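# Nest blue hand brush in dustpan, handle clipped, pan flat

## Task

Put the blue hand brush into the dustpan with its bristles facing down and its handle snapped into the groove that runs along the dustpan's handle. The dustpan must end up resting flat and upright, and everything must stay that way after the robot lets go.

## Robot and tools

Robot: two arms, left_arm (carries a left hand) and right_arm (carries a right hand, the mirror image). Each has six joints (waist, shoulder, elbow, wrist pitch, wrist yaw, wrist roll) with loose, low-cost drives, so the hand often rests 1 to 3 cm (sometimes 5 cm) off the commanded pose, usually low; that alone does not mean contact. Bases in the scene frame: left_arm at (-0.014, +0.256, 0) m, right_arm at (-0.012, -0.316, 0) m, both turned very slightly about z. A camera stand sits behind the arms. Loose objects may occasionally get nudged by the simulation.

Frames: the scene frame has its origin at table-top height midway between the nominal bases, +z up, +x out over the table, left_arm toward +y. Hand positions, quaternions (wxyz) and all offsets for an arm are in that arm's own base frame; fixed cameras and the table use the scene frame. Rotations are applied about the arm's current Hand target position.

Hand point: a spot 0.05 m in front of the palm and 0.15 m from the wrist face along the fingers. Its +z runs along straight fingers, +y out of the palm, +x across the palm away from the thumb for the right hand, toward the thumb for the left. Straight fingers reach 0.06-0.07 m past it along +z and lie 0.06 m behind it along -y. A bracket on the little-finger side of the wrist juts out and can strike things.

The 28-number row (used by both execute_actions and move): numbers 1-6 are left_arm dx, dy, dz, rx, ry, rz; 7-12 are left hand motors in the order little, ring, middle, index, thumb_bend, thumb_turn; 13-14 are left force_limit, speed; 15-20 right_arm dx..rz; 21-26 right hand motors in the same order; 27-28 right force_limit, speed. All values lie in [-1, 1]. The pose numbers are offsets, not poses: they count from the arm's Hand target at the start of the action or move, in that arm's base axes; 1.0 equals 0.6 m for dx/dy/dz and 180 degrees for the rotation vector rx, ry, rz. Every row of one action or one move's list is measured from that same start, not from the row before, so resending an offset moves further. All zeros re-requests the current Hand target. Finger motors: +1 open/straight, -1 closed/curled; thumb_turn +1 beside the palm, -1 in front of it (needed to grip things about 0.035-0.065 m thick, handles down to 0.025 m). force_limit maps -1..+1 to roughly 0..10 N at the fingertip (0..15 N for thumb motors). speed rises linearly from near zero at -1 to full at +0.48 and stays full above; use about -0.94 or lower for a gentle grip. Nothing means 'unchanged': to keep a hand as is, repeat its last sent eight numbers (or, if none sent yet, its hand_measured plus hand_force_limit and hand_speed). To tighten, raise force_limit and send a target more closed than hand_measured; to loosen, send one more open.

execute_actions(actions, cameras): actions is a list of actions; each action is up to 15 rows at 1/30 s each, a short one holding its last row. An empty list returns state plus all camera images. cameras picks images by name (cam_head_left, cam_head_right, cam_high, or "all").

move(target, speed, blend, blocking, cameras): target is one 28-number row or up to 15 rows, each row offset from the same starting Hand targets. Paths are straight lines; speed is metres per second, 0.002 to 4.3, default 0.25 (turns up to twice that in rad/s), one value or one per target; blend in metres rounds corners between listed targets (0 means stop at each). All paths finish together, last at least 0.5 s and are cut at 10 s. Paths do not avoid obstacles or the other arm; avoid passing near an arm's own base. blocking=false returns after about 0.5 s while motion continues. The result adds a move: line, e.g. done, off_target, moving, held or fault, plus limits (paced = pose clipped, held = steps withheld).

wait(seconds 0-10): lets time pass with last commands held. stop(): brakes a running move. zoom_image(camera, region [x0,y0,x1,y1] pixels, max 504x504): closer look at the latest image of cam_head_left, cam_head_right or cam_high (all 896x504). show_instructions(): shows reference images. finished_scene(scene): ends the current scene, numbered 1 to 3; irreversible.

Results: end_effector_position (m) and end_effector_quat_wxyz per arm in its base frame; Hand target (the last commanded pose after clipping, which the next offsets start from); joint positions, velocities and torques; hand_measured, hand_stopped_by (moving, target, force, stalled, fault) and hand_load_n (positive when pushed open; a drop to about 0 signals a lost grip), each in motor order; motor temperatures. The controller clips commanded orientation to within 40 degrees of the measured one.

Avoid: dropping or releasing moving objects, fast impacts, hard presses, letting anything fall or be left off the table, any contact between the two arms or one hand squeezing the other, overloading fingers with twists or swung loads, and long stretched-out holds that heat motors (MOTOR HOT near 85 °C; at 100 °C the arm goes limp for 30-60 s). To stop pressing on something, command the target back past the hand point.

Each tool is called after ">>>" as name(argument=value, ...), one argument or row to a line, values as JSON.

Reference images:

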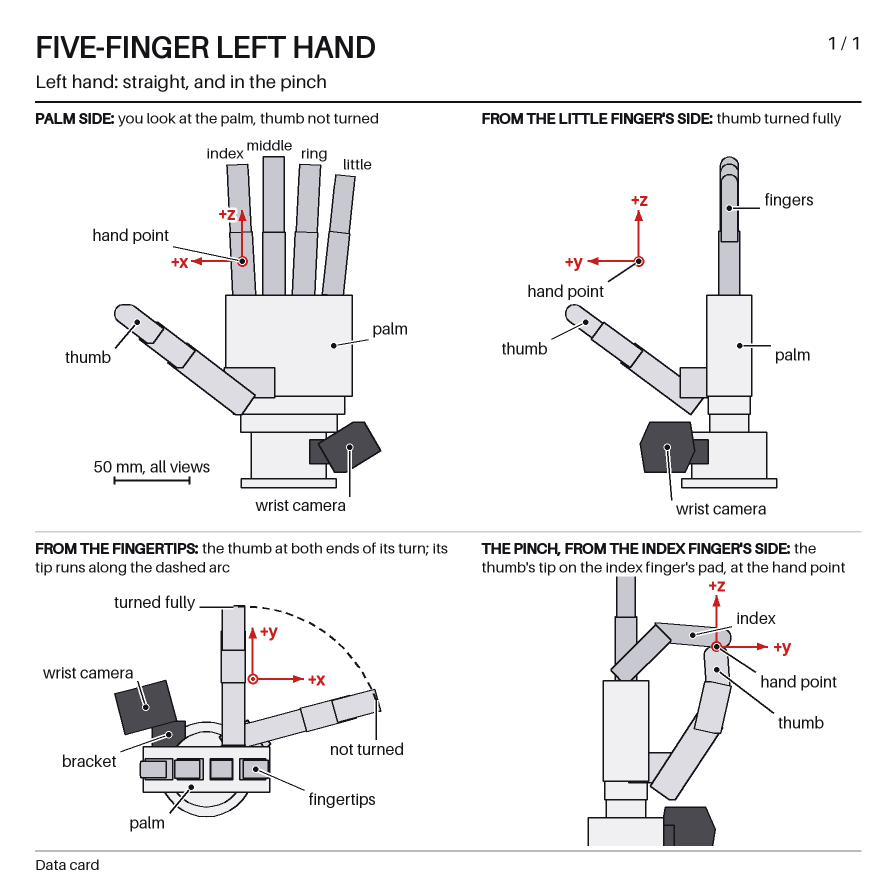

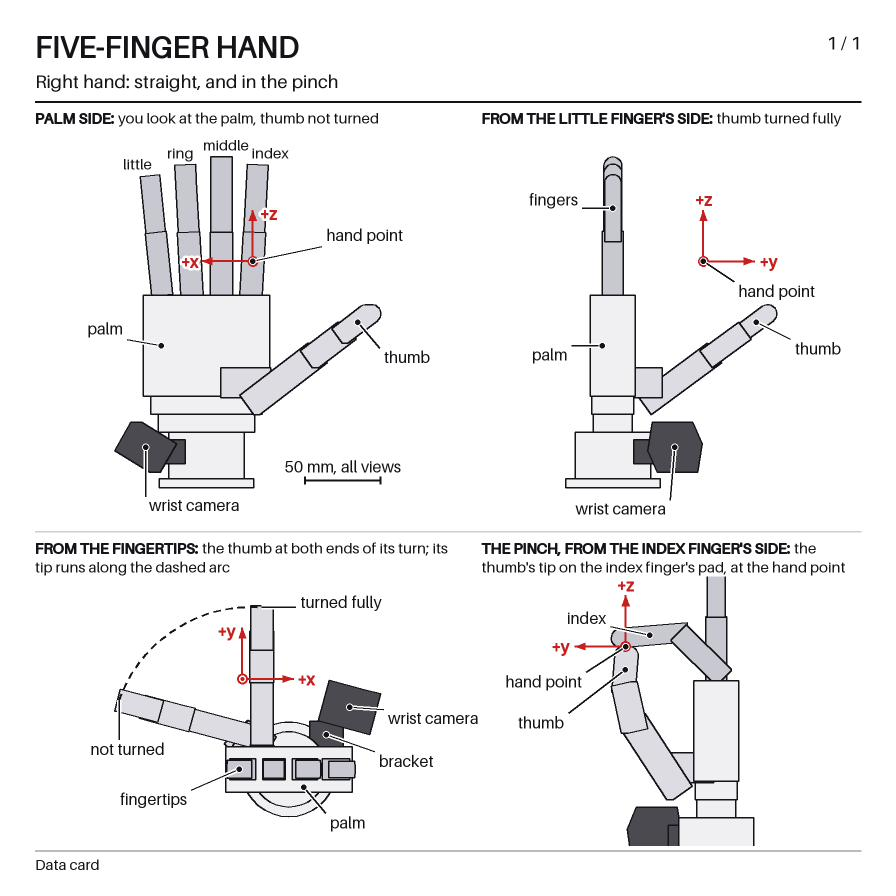

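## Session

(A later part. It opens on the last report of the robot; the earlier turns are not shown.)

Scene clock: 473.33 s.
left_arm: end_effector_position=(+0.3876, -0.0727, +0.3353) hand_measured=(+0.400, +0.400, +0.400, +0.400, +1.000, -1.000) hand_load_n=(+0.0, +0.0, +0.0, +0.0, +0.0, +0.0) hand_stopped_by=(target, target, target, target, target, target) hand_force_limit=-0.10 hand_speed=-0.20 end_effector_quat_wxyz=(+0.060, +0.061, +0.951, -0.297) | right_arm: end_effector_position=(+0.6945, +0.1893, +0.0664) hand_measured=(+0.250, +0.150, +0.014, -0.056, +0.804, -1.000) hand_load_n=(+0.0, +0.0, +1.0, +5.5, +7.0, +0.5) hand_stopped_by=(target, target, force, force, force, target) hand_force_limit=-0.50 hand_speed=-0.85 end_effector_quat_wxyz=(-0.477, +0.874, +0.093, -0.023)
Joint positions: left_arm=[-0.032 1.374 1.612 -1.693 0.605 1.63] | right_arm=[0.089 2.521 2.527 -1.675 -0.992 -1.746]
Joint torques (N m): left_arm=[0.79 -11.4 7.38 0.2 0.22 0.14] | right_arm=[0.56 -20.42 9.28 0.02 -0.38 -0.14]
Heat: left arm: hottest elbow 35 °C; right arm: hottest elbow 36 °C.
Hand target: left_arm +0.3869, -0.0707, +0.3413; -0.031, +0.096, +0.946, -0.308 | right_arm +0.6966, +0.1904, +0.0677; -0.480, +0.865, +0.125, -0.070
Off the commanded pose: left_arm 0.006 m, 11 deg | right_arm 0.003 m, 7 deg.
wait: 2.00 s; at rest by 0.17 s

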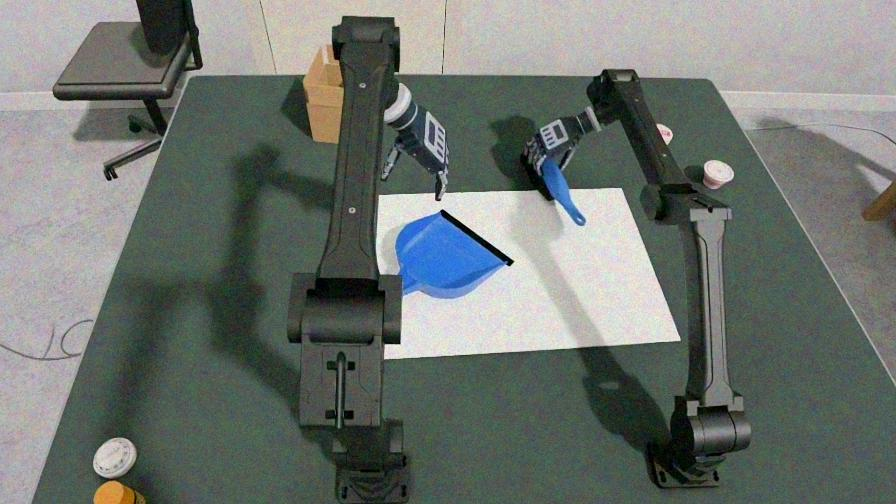

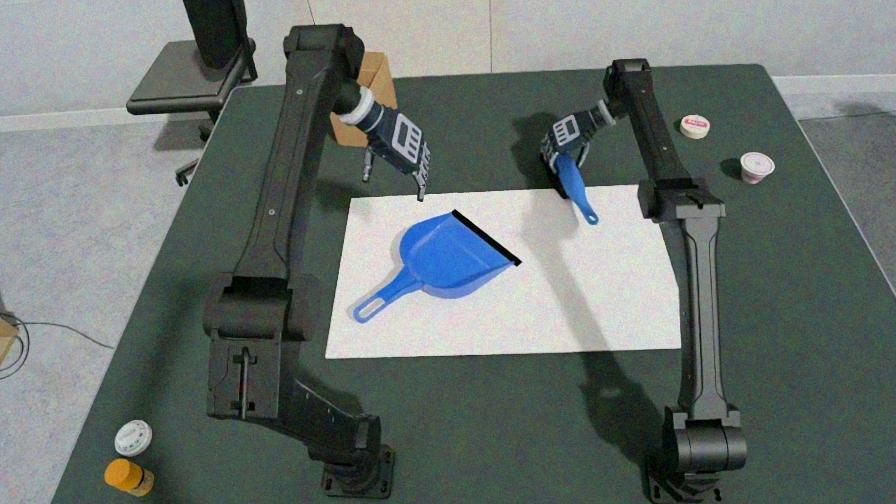

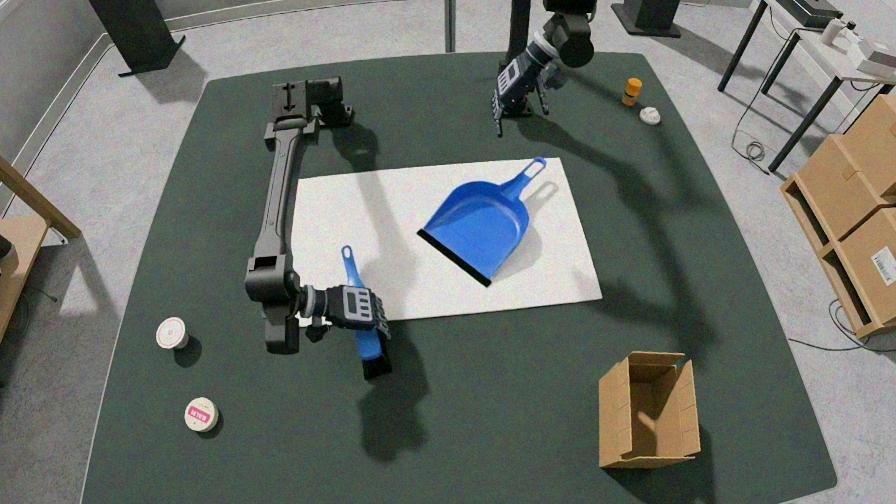

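>>> execute_actions(
  actions=[
    [[0,0,0,0,0,0,0.4,0.4,0.4,0.4,1,-1,-0.1,-0.2,0,0,0,0,0,0,0.25,0.1,-0.45,-0.5,0.0,-1,0.1,-0.9]],
    [[0,0,0,0,0,0,0.4,0.4,0.4,0.4,1,-1,-0.1,-0.2,0,0,0,0,0,0,0.25,0.1,-0.45,-0.5,0.0,-1,0.1,-0.9]],
    [[0,0,0,0,0,0,0.4,0.4,0.4,0.4,1,-1,-0.1,-0.2,0,0,0,0,0,0,0.25,0.1,-0.45,-0.5,0.0,-1,0.1,-0.9]],
  ],
)

>>> wait(
  seconds=1,
)

Scene clock: 477.77 s.
left_arm: end_effector_position=(+0.3876, -0.0727, +0.3353) hand_measured=(+0.400, +0.400, +0.400, +0.400, +1.000, -1.000) hand_load_n=(+0.0, +0.0, +0.0, +0.0, +0.0, -0.5) hand_stopped_by=(target, target, target, target, target, target) hand_force_limit=-0.10 hand_speed=-0.20 end_effector_quat_wxyz=(+0.060, +0.061, +0.951, -0.297) | right_arm: end_effector_position=(+0.6942, +0.1904, +0.0664) hand_measured=(+0.250, +0.100, -0.012, -0.064, +0.806, -1.000) hand_load_n=(+0.0, +0.0, +6.5, +3.5, +11.5, +2.5) hand_stopped_by=(target, target, force, force, force, target) hand_force_limit=0.10 hand_speed=-0.90 end_effector_quat_wxyz=(-0.477, +0.874, +0.093, -0.023)
Joint positions: left_arm=[-0.032 1.374 1.612 -1.693 0.605 1.63] | right_arm=[0.091 2.521 2.527 -1.675 -0.992 -1.746]
Joint torques (N m): left_arm=[0.79 -11.4 7.35 0.23 0.22 0.14] | right_arm=[0.26 -20.6 9.24 0.06 -0.38 -0.14]
Heat: left arm: hottest elbow 35 °C; right arm: hottest elbow 36 °C.
Hand target: left_arm +0.3869, -0.0707, +0.3413; -0.031, +0.096, +0.946, -0.308 | right_arm +0.6966, +0.1904, +0.0677; -0.480, +0.865, +0.125, -0.070
Off the commanded pose: left_arm 0.006 m, 11 deg | right_arm 0.003 m, 7 deg.
joint sent to its limit (left arm) — joint 4 (wrist pitch), lower limit. The joint targets are off in position and orientation.
joint sent to its limit (right arm) — joint 4 (wrist pitch), lower limit. The joint targets are off in position and orientation.
Step readings (end_effector_position of left_arm | right_arm):
0: (+0.3876, -0.0727, +0.3353) | (+0.6945, +0.1893, +0.0664)
1: (+0.3876, -0.0727, +0.3353) | (+0.6945, +0.1893, +0.0664)
2: (+0.3876, -0.0727, +0.3353) | (+0.6945, +0.1893, +0.0664)
4: (+0.3876, -0.0727, +0.3353) | (+0.6945, +0.1893, +0.0664)
8: (+0.3876, -0.0727, +0.3353) | (+0.6942, +0.1904, +0.0664)
15: (+0.3876, -0.0727, +0.3353) | (+0.6942, +0.1904, +0.0664)
16: (+0.3876, -0.0727, +0.3353) | (+0.6942, +0.1904, +0.0664)
17: (+0.3876, -0.0727, +0.3353) | (+0.6942, +0.1904, +0.0664)
19: (+0.3876, -0.0727, +0.3353) | (+0.6942, +0.1904, +0.0664)
23: (+0.3876, -0.0727, +0.3353) | (+0.6942, +0.1904, +0.0664)
30: (+0.3876, -0.0727, +0.3353) | (+0.6942, +0.1904, +0.0664)
31: (+0.3876, -0.0727, +0.3353) | (+0.6942, +0.1904, +0.0664)
32: (+0.3876, -0.0727, +0.3353) | (+0.6942, +0.1904, +0.0664)
34: (+0.3876, -0.0727, +0.3353) | (+0.6942, +0.1904, +0.0664)
38: (+0.3876, -0.0727, +0.3353) | (+0.6942, +0.1904, +0.0664)
45: (+0.3876, -0.0727, +0.3353) | (+0.6942, +0.1904, +0.0664)

Scene clock: 478.77 s.
left_arm: end_effector_position=(+0.3876, -0.0727, +0.3353) hand_measured=(+0.400, +0.400, +0.400, +0.400, +1.000, -1.000) hand_load_n=(+0.0, +0.0, +0.0, +0.0, +0.0, +0.0) hand_stopped_by=(target, target, target, target, target, target) hand_force_limit=-0.10 hand_speed=-0.20 end_effector_quat_wxyz=(+0.060, +0.061, +0.951, -0.297) | right_arm: end_effector_position=(+0.6942, +0.1904, +0.0664) hand_measured=(+0.250, +0.100, -0.012, -0.064, +0.806, -1.000) hand_load_n=(+0.0, +0.0, +6.0, +3.5, +11.5, +2.5) hand_stopped_by=(target, target, force, force, force, target) hand_force_limit=0.10 hand_speed=-0.90 end_effector_quat_wxyz=(-0.477, +0.874, +0.093, -0.023)
Joint positions: left_arm=[-0.032 1.374 1.612 -1.693 0.605 1.63] | right_arm=[0.091 2.521 2.527 -1.675 -0.992 -1.746]
Joint torques (N m): left_arm=[0.97 -11.4 7.34 0.2 0.22 0.13] | right_arm=[0.32 -20.37 9.35 0.16 -0.37 -0.14]
Heat: left arm: hottest elbow 35 °C; right arm: hottest elbow 36 °C.
Hand target: left_arm +0.3869, -0.0707, +0.3413; -0.031, +0.096, +0.946, -0.308 | right_arm +0.6966, +0.1904, +0.0677; -0.480, +0.865, +0.125, -0.070
Off the commanded pose: left_arm 0.006 m, 11 deg | right_arm 0.003 m, 7 deg.
wait: 1.00 s; at rest by 0.17 s

>>> move(
  target=[0,0,0,0,0,0,0.4,0.4,0.4,0.4,1,-1,-0.1,-0.2,0,0,0.15,0,0,0,0.25,0.1,-0.45,-0.5,0.0,-1,0.1,-0.9],
  speed=0.05,
  cameras=["all"],
)

>>> zoom_image(
  camera="cam_high",
  region=[260, 220, 460, 400],
)

>>> zoom_image(
  camera="cam_head_right",
  region=[500, 60, 660, 240],
)

Scene clock: 483.33 s.
left_arm: end_effector_position=(+0.3876, -0.0727, +0.3353) hand_measured=(+0.400, +0.400, +0.400, +0.400, +1.000, -1.000) hand_load_n=(+0.0, +0.0, +0.0, +0.0, +0.0, +0.0) hand_stopped_by=(target, target, target, target, target, target) hand_force_limit=-0.10 hand_speed=-0.20 end_effector_quat_wxyz=(+0.060, +0.061, +0.951, -0.297) | right_arm: end_effector_position=(+0.6935, +0.1909, +0.1064) hand_measured=(+0.250, +0.100, -0.012, -0.064, +0.806, -1.000) hand_load_n=(+0.0, +0.0, +6.0, +4.0, +11.5, +2.5) hand_stopped_by=(target, target, force, force, force, target) hand_force_limit=0.10 hand_speed=-0.90 end_effector_quat_wxyz=(-0.476, +0.875, +0.085, -0.010)
Joint positions: left_arm=[-0.032 1.374 1.612 -1.693 0.605 1.63] | right_arm=[0.091 2.464 2.527 -1.675 -0.992 -1.697]
Joint torques (N m): left_arm=[0.67 -11.46 7.36 0.18 0.23 0.13] | right_arm=[0.15 -24.7 10.71 0.13 -0.67 0.19]
Motor temperatures (°C): left_arm=[25 31 35 25 24 28] | right_arm=[29 36 36 27 25 24]
Heat: left arm: hottest elbow 35 °C; right arm: hottest shoulder 36 °C.
Hand target: left_arm +0.3869, -0.0707, +0.3413; -0.031, +0.096, +0.946, -0.308 | right_arm +0.6966, +0.1904, +0.1577; -0.480, +0.865, +0.125, -0.070
Off the commanded pose: left_arm 0.006 m, 11 deg | right_arm 0.051 m, 8 deg.
joint sent to its limit (left arm) — joint 4 (wrist pitch), lower limit. The joint targets are off in position and orientation.
joint sent to its limit (right arm) — joint 4 (wrist pitch), lower limit. The joint targets are off in position and orientation.
move: off_target (left_arm, right_arm)

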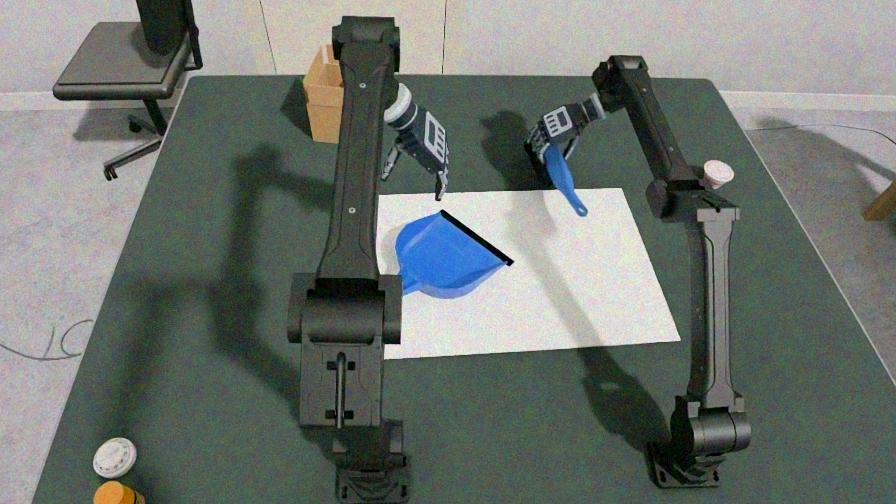

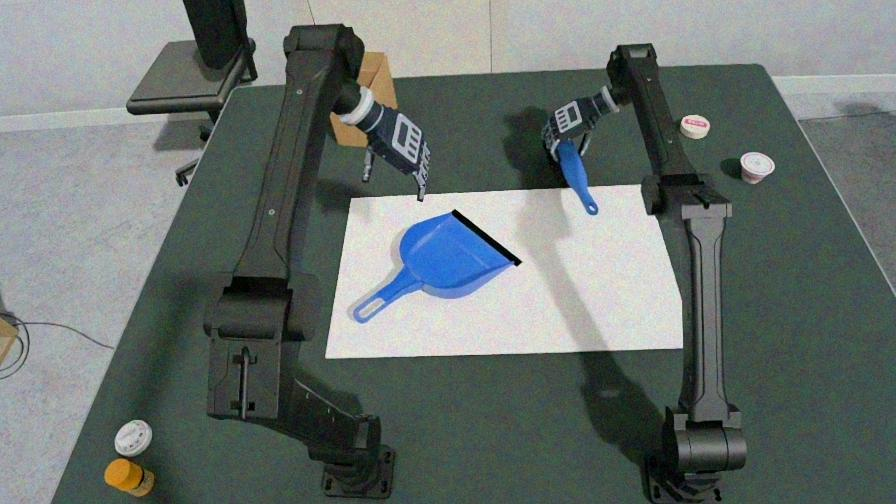

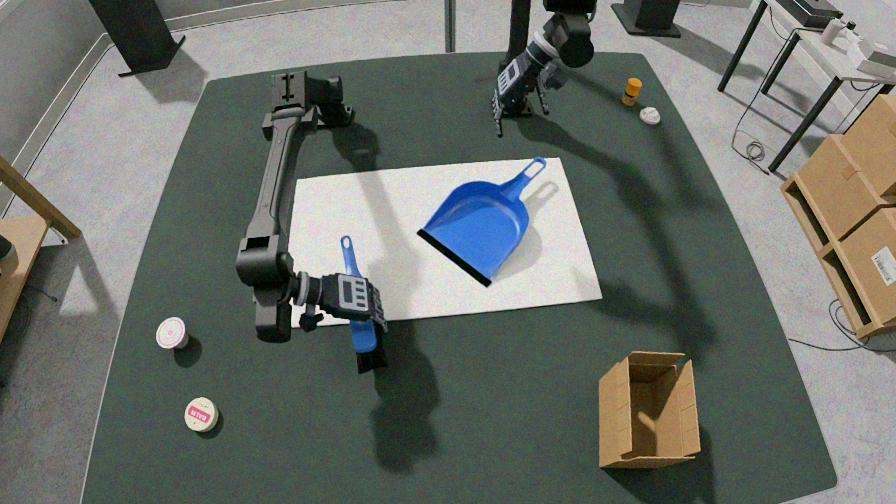

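Scaled by 2.520 from the camera's 896x504 image, which has a finer 1280x720 frame.

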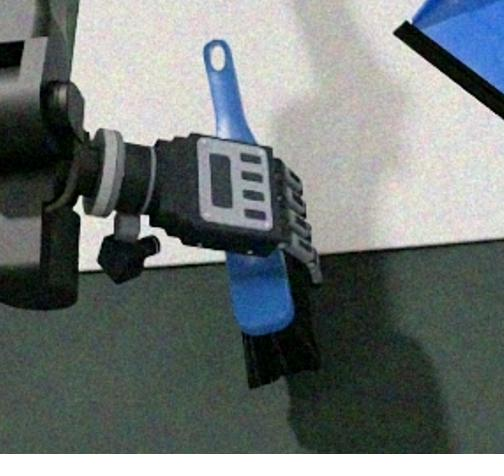

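Scaled by 2.800 from the camera's 896x504 image, which has a finer 1280x720 frame.

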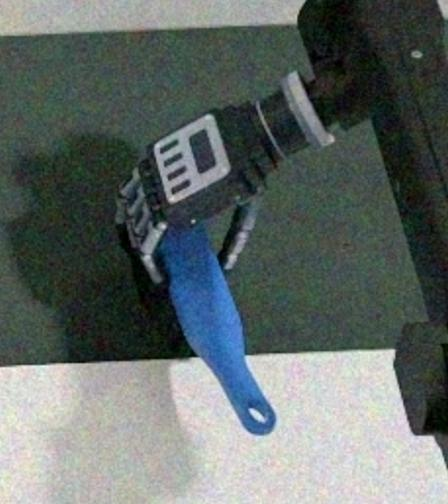

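>>> move(
  target=[0,0,0,0,0,0,0.4,0.4,0.4,0.4,1,-1,-0.1,-0.2,-0.03,0,0.17,0,0,0,0.25,0.1,-0.45,-0.5,0.0,-1,0.1,-0.9],
  speed=0.06,
  cameras=["all"],
)

>>> zoom_image(
  camera="cam_high",
  region=[240, 200, 440, 380],
)

>>> zoom_image(
  camera="cam_head_left",
  region=[500, 60, 660, 240],
)

Scene clock: 489.03 s.
left_arm: end_effector_position=(+0.3876, -0.0727, +0.3353) hand_measured=(+0.400, +0.400, +0.400, +0.400, +1.000, -1.000) hand_load_n=(+0.0, +0.0, +0.0, +0.0, +0.0, +0.0) hand_stopped_by=(target, target, target, target, target, target) hand_force_limit=-0.10 hand_speed=-0.20 end_effector_quat_wxyz=(+0.060, +0.061, +0.951, -0.297) | right_arm: end_effector_position=(+0.6818, +0.1934, +0.2108) hand_measured=(+0.250, +0.100, -0.012, -0.064, +0.806, -1.000) hand_load_n=(+0.0, +0.0, +6.0, +4.0, +11.5, +3.0) hand_stopped_by=(target, target, force, force, force, target) hand_force_limit=0.10 hand_speed=-0.90 end_effector_quat_wxyz=(-0.482, +0.873, +0.070, +0.027)
Joint positions: left_arm=[-0.032 1.374 1.612 -1.693 0.605 1.63] | right_arm=[0.091 2.317 2.527 -1.675 -1.004 -1.582]
Joint torques (N m): left_arm=[0.85 -11.34 7.34 0.27 0.22 0.14] | right_arm=[-0.44 -23.53 10.74 0.38 -1 0.18]
Heat: left arm: hottest elbow 35 °C; right arm: hottest shoulder 36 °C.
Hand target: left_arm +0.3869, -0.0707, +0.3413; -0.031, +0.096, +0.946, -0.308 | right_arm +0.6786, +0.1904, +0.2597; -0.480, +0.865, +0.125, -0.070
Off the commanded pose: left_arm 0.006 m, 11 deg | right_arm 0.049 m, 13 deg.
joint sent to its limit (left arm) — joint 4 (wrist pitch), lower limit. The joint targets are off in position and orientation.
joint sent to its limit (right arm) — joint 4 (wrist pitch), lower limit. The joint targets are off in position and orientation.
move: off_target (left_arm, right_arm)

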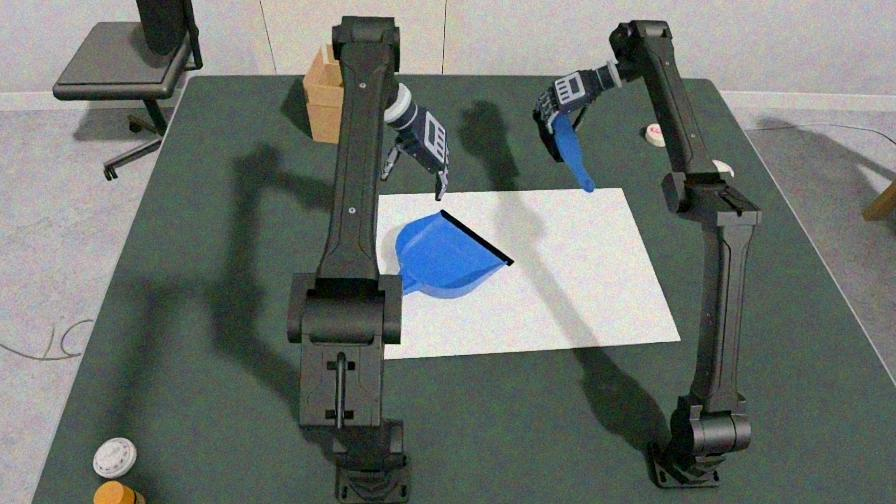

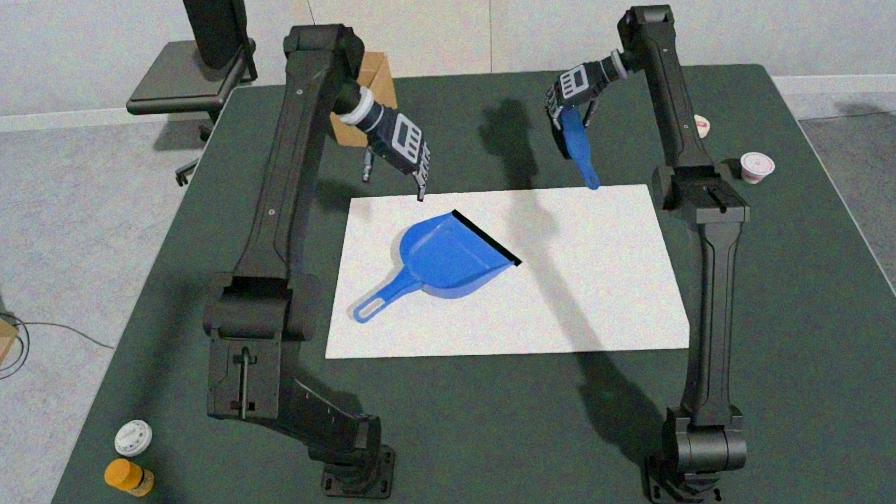

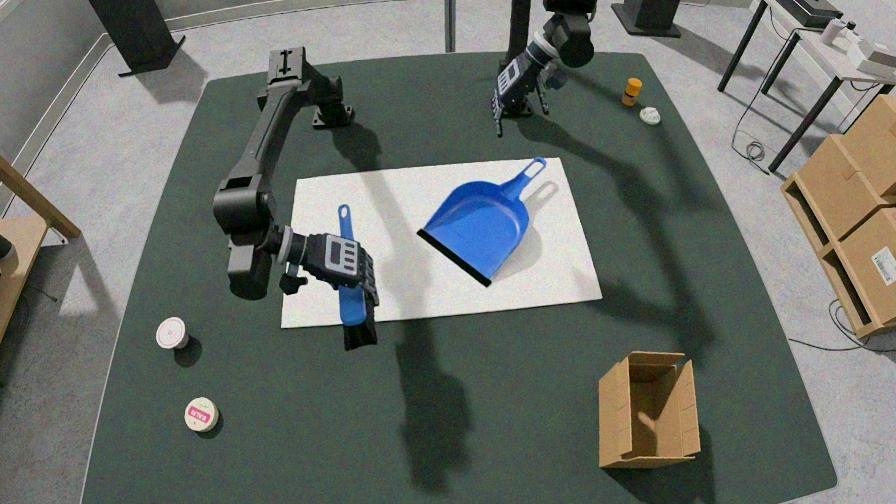

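Scaled by 2.520 from the camera's 896x504 image, which has a finer 1280x720 frame.

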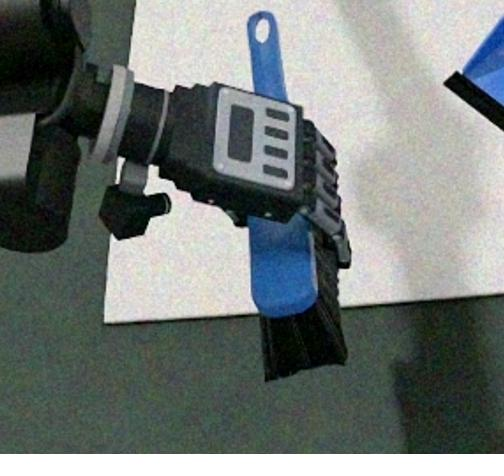

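Scaled by 2.800 from the camera's 896x504 image, which has a finer 1280x720 frame.

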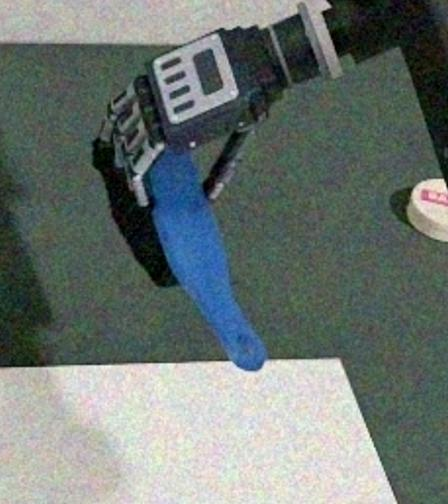

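>>> move(
  target=[-0.178,0.578,0,0,0,0.531,0.4,0.4,0.4,0.4,1,-1,-0.1,-0.2,0,0,0.07,0,0,0,0.25,0.1,-0.45,-0.5,0.0,-1,0.1,-0.9],
  speed=0.25,
)

Scene clock: 502.37 s.
left_arm: end_effector_position=(+0.2707, +0.2612, +0.3208) hand_measured=(+0.400, +0.400, +0.400, +0.400, +1.000, -1.000) hand_load_n=(+0.0, +0.0, +0.0, +0.0, +0.0, +0.0) hand_stopped_by=(target, target, target, target, target, target) hand_force_limit=-0.10 hand_speed=-0.20 end_effector_quat_wxyz=(+0.175, -0.637, +0.712, -0.237) | right_arm: end_effector_position=(+0.6783, +0.1964, +0.2362) hand_measured=(+0.250, +0.100, -0.012, -0.064, +0.806, -1.000) hand_load_n=(+0.0, +0.0, +6.0, +4.0, +11.5, +3.0) hand_stopped_by=(target, target, force, force, force, target) hand_force_limit=0.10 hand_speed=-0.90 end_effector_quat_wxyz=(-0.489, +0.870, +0.052, +0.029)
Joint positions: left_arm=[0.96 1.294 1.482 -1.496 0.544 0.998] | right_arm=[0.091 2.295 2.548 -1.675 -1.018 -1.516]
Joint torques (N m): left_arm=[1.03 -9.29 11.14 1.7 0.16 -0.05] | right_arm=[-0.91 -23.47 13.75 0.47 -1 0.19]
Heat: left arm: hottest elbow 35 °C; right arm: hottest elbow 37 °C.
Hand target: left_arm +0.2801, +0.2761, +0.3413; +0.207, -0.636, +0.706, -0.230 | right_arm +0.6786, +0.1904, +0.3017; -0.480, +0.865, +0.125, -0.070
Off the commanded pose: left_arm 0.027 m, 4 deg | right_arm 0.066 m, 14 deg.
joint sent to its limit (right arm) — joint 4 (wrist pitch), lower limit. The joint targets are off in position and orientation.
move: off_target (left_arm, right_arm)

>>> move(
  target=[0,0,0,-0.150,0.167,0.514,0.4,0.4,0.4,0.4,1,-1,-0.1,-0.2,-0.435,0.461,0,0,0,-0.331,0.25,0.1,-0.45,-0.5,0.0,-1,0.1,-0.9],
  speed=0.12,
  cameras=["all"],
)

>>> zoom_image(
  camera="cam_high",
  region=[360, 60, 620, 320],
)

>>> zoom_image(
  camera="cam_head_right",
  region=[320, 140, 560, 360],
)

Scene clock: 513.83 s.
left_arm: end_effector_position=(+0.2787, +0.2804, +0.3292) hand_measured=(+0.400, +0.400, +0.400, +0.400, +1.000, -1.000) hand_load_n=(+0.0, +0.5, +0.0, +0.0, +0.0, +0.0) hand_stopped_by=(target, target, target, target, target, target) hand_force_limit=-0.10 hand_speed=-0.20 end_effector_quat_wxyz=(-0.035, +0.999, -0.007, +0.035) | right_arm: end_effector_position=(+0.4128, +0.4594, +0.2563) hand_measured=(+0.250, +0.100, -0.012, -0.064, +0.806, -1.000) hand_load_n=(+0.0, +0.0, +6.0, +4.0, +11.5, +3.0) hand_stopped_by=(target, target, force, force, force, target) hand_force_limit=0.10 hand_speed=-0.90 end_effector_quat_wxyz=(-0.406, +0.840, -0.320, +0.166)
Joint positions: left_arm=[0.949 1.397 1.616 -1.693 0.016 -0.608] | right_arm=[0.786 1.504 1.39 -0.549 -0.027 -0.045]
Joint torques (N m): left_arm=[-0.03 -12.86 7.51 0.13 -0.13 -0.09] | right_arm=[-0.15 -14.8 11.18 3.59 0.12 0.21]
Heat: left arm: hottest elbow 37 °C; right arm: hottest elbow 38 °C.
Hand target: left_arm +0.2801, +0.2761, +0.3413; -0.001, +1.000, +0.000, -0.001 | right_arm +0.4176, +0.4670, +0.3017; -0.452, +0.813, -0.321, +0.178
Off the commanded pose: left_arm 0.013 m, 6 deg | right_arm 0.046 m, 6 deg.
joint sent to its limit (left arm) — joint 4 (wrist pitch), lower limit. The joint targets are off in position and orientation.
move: off_target (left_arm, right_arm)

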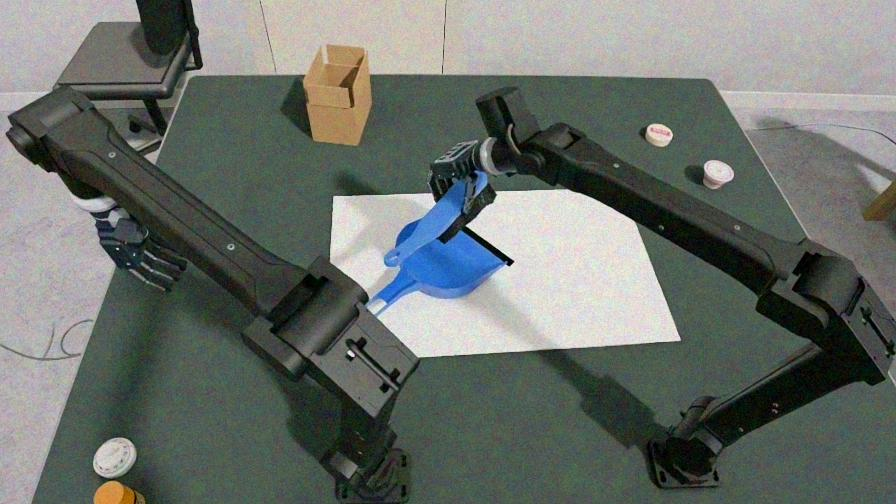

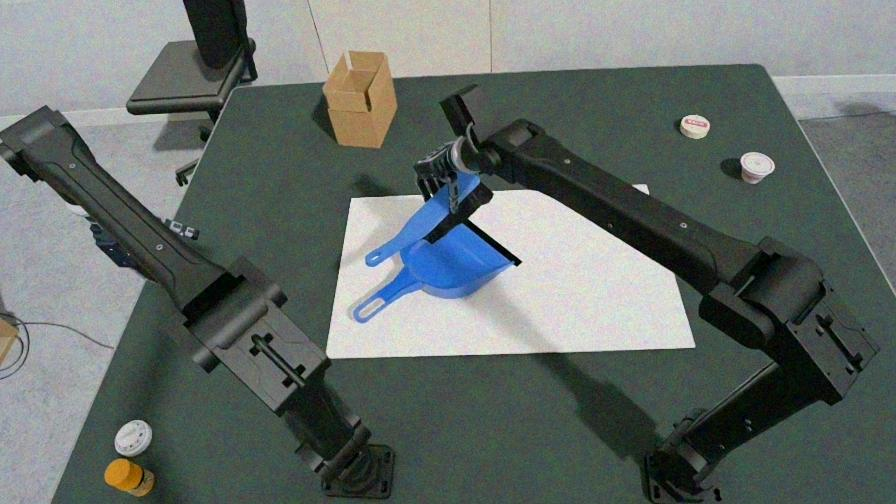

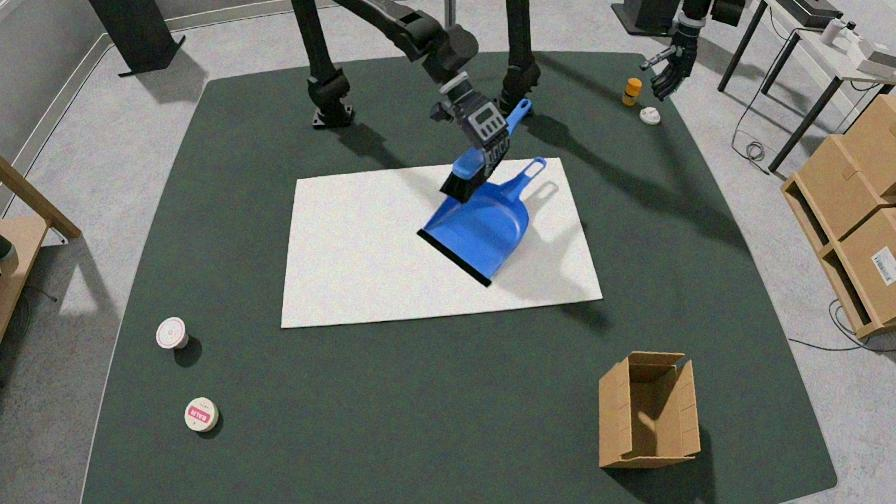

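Scaled by 1.938 from the camera's 896x504 image, which has a finer 1280x720 frame.

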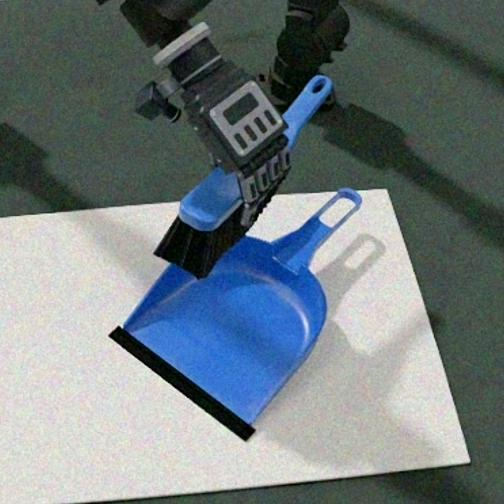

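Scaled by 2.100 from the camera's 896x504 image, which has a finer 1280x720 frame.

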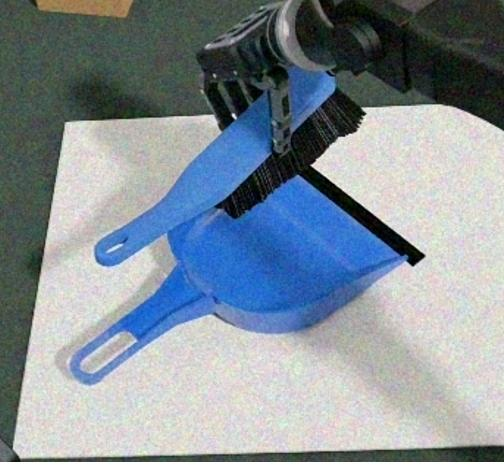

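>>> zoom_image(
  camera="cam_head_left",
  region=[340, 140, 540, 320],
)

>>> zoom_image(
  camera="cam_high",
  region=[420, 90, 560, 230],
)

Scaled by 2.520 from the camera's 896x504 image, which has a finer 1280x720 frame.

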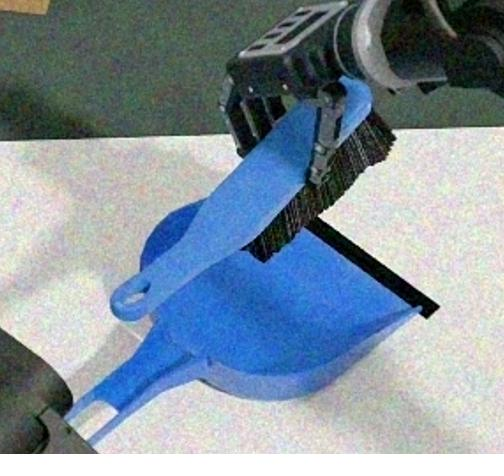

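Scaled by 3.600 from the camera's 896x504 image, which has a finer 1280x720 frame.

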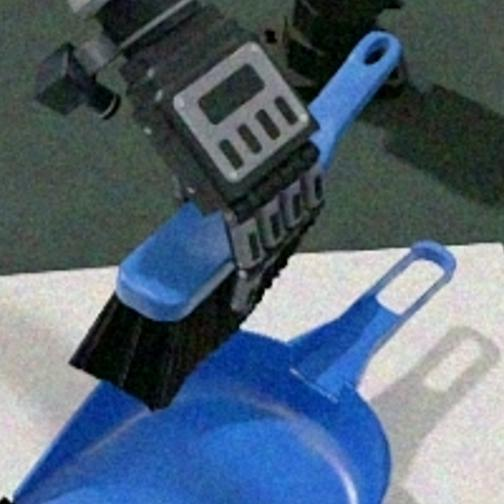

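>>> move(
  target=[0,0,0,0,0,0,0.4,0.4,0.4,0.4,1,-1,-0.1,-0.2,0.028,0.047,-0.15,0.0187,-0.0196,-0.0317,0.25,0.1,-0.45,-0.5,0.0,-1,0.1,-0.9],
  speed=0.08,
  cameras=["all"],
)

>>> zoom_image(
  camera="cam_high",
  region=[420, 90, 560, 230],
)

>>> zoom_image(
  camera="cam_head_left",
  region=[340, 140, 540, 320],
)

Scene clock: 535.00 s.
left_arm: end_effector_position=(+0.2787, +0.2804, +0.3292) hand_measured=(+0.400, +0.400, +0.400, +0.400, +1.000, -1.000) hand_load_n=(+0.0, +0.0, +0.0, +0.0, +0.0, +0.0) hand_stopped_by=(target, target, target, target, target, target) hand_force_limit=-0.10 hand_speed=-0.20 end_effector_quat_wxyz=(-0.035, +0.999, -0.007, +0.035) | right_arm: end_effector_position=(+0.4219, +0.4829, +0.1843) hand_measured=(+0.250, +0.100, -0.012, -0.064, +0.806, -1.000) hand_load_n=(+0.0, +0.0, +6.0, +3.5, +12.0, +3.0) hand_stopped_by=(target, target, force, force, force, target) hand_force_limit=0.10 hand_speed=-0.90 end_effector_quat_wxyz=(-0.442, +0.802, -0.345, +0.207)
Joint positions: left_arm=[0.949 1.397 1.616 -1.693 0.016 -0.608] | right_arm=[0.83 1.556 1.2 -0.196 0.088 0.022]
Joint torques (N m): left_arm=[0.03 -12.75 7.54 0.13 -0.12 -0.09] | right_arm=[0.21 -12.34 10.99 4 0.14 0.19]
Heat: left arm: hottest elbow 37 °C; right arm: hottest elbow 37 °C.
Hand target: left_arm +0.2801, +0.2761, +0.3413; -0.001, +1.000, +0.000, -0.001 | right_arm +0.4344, +0.4952, +0.2117; -0.476, +0.777, -0.352, +0.216
Off the commanded pose: left_arm 0.013 m, 6 deg | right_arm 0.032 m, 5 deg.
joint sent to its limit (left arm) — joint 4 (wrist pitch), lower limit. The joint targets are off in position and orientation.
move: off_target (left_arm, right_arm)

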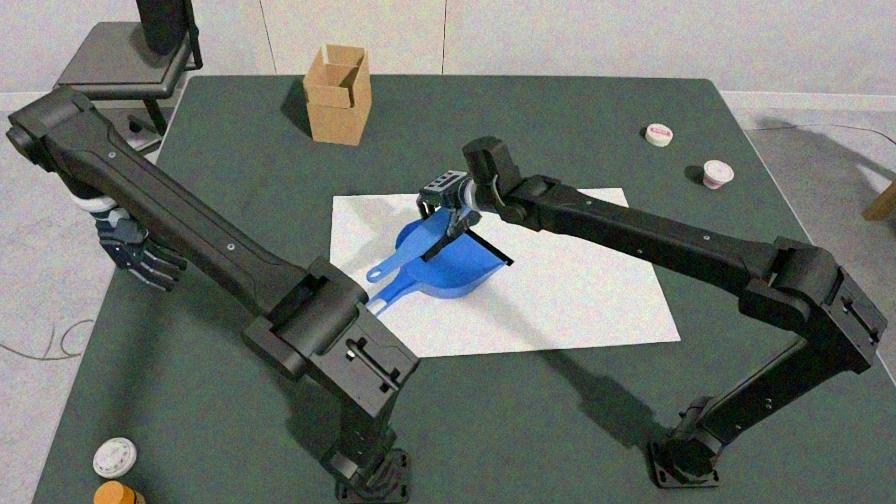

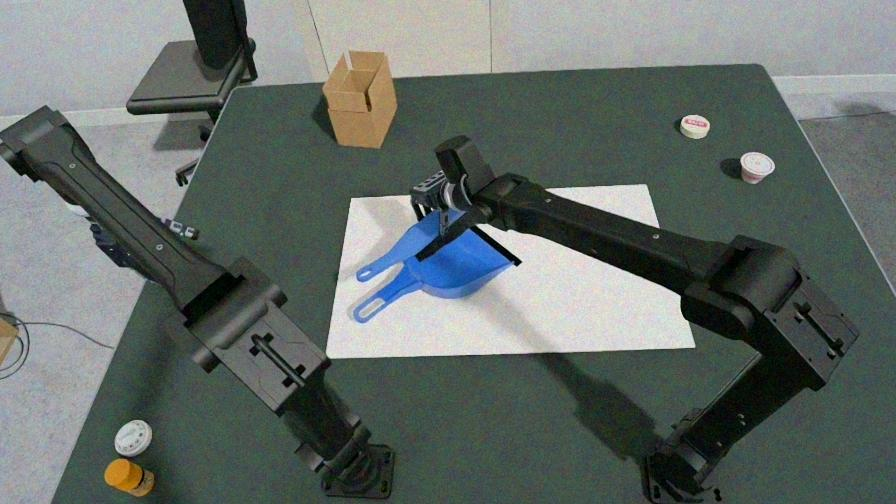

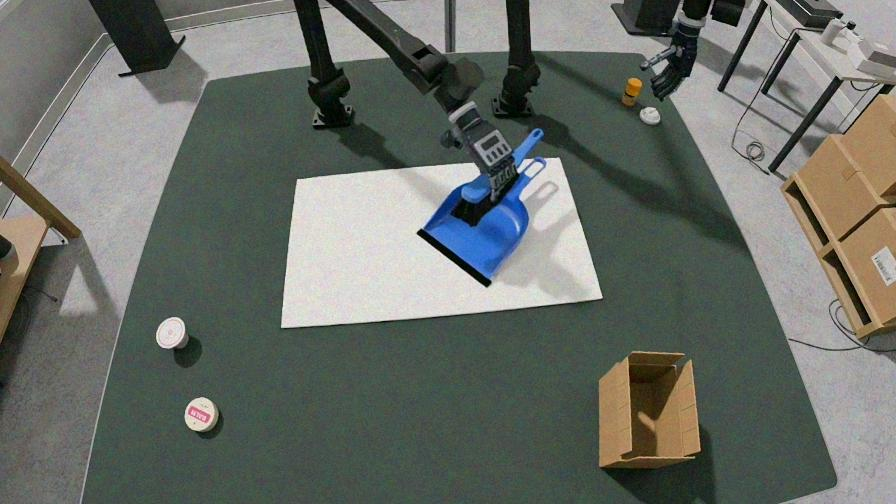

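Scaled by 3.600 from the camera's 896x504 image, which has a finer 1280x720 frame.

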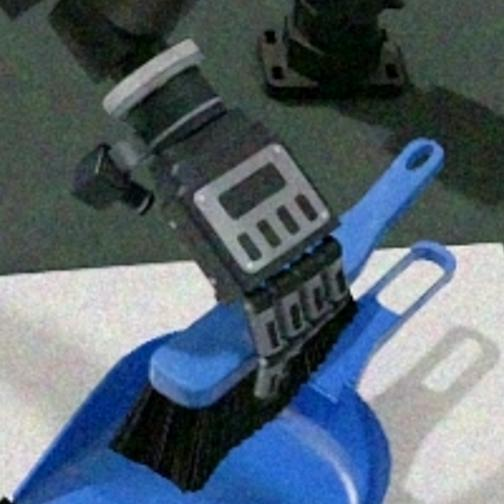

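Scaled by 2.520 from the camera's 896x504 image, which has a finer 1280x720 frame.

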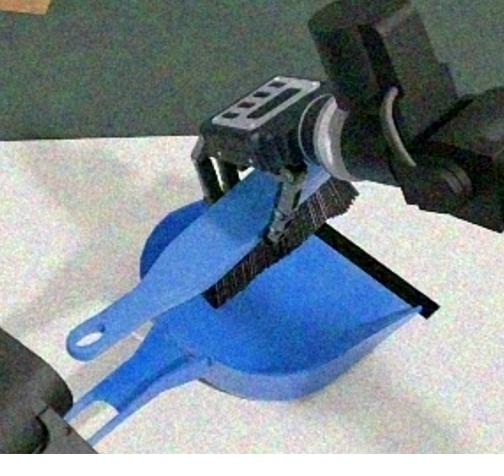

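>>> zoom_image(
  camera="cam_high",
  region=[440, 160, 520, 240],
)

>>> zoom_image(
  camera="cam_head_left",
  region=[400, 180, 500, 270],
)

>>> zoom_image(
  camera="cam_head_right",
  region=[400, 180, 500, 270],
)

Scaled by 6.300 from the camera's 896x504 image, which has a finer 1280x720 frame.

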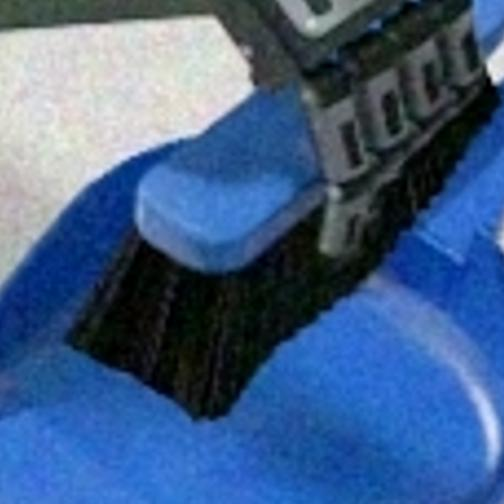

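Scaled by 5.040 from the camera's 896x504 image, which has a finer 1280x720 frame.

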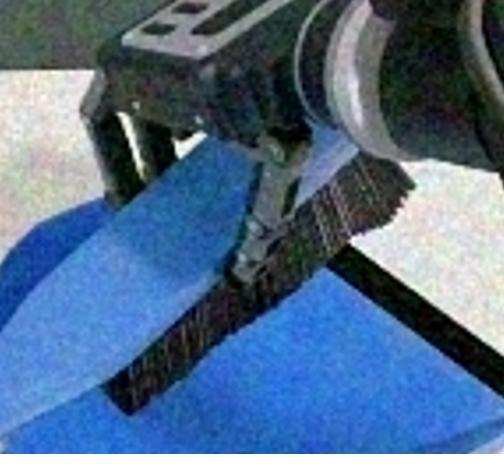

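Scaled by 5.040 from the camera's 896x504 image, which has a finer 1280x720 frame.

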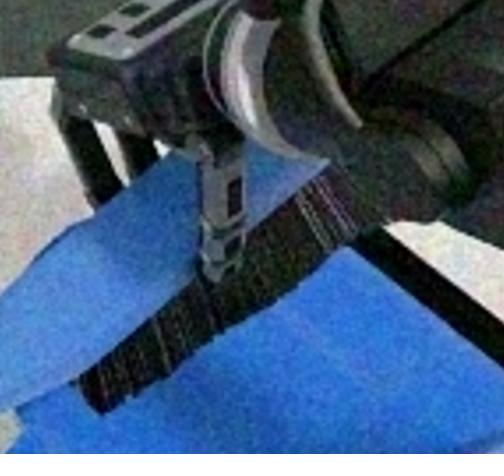

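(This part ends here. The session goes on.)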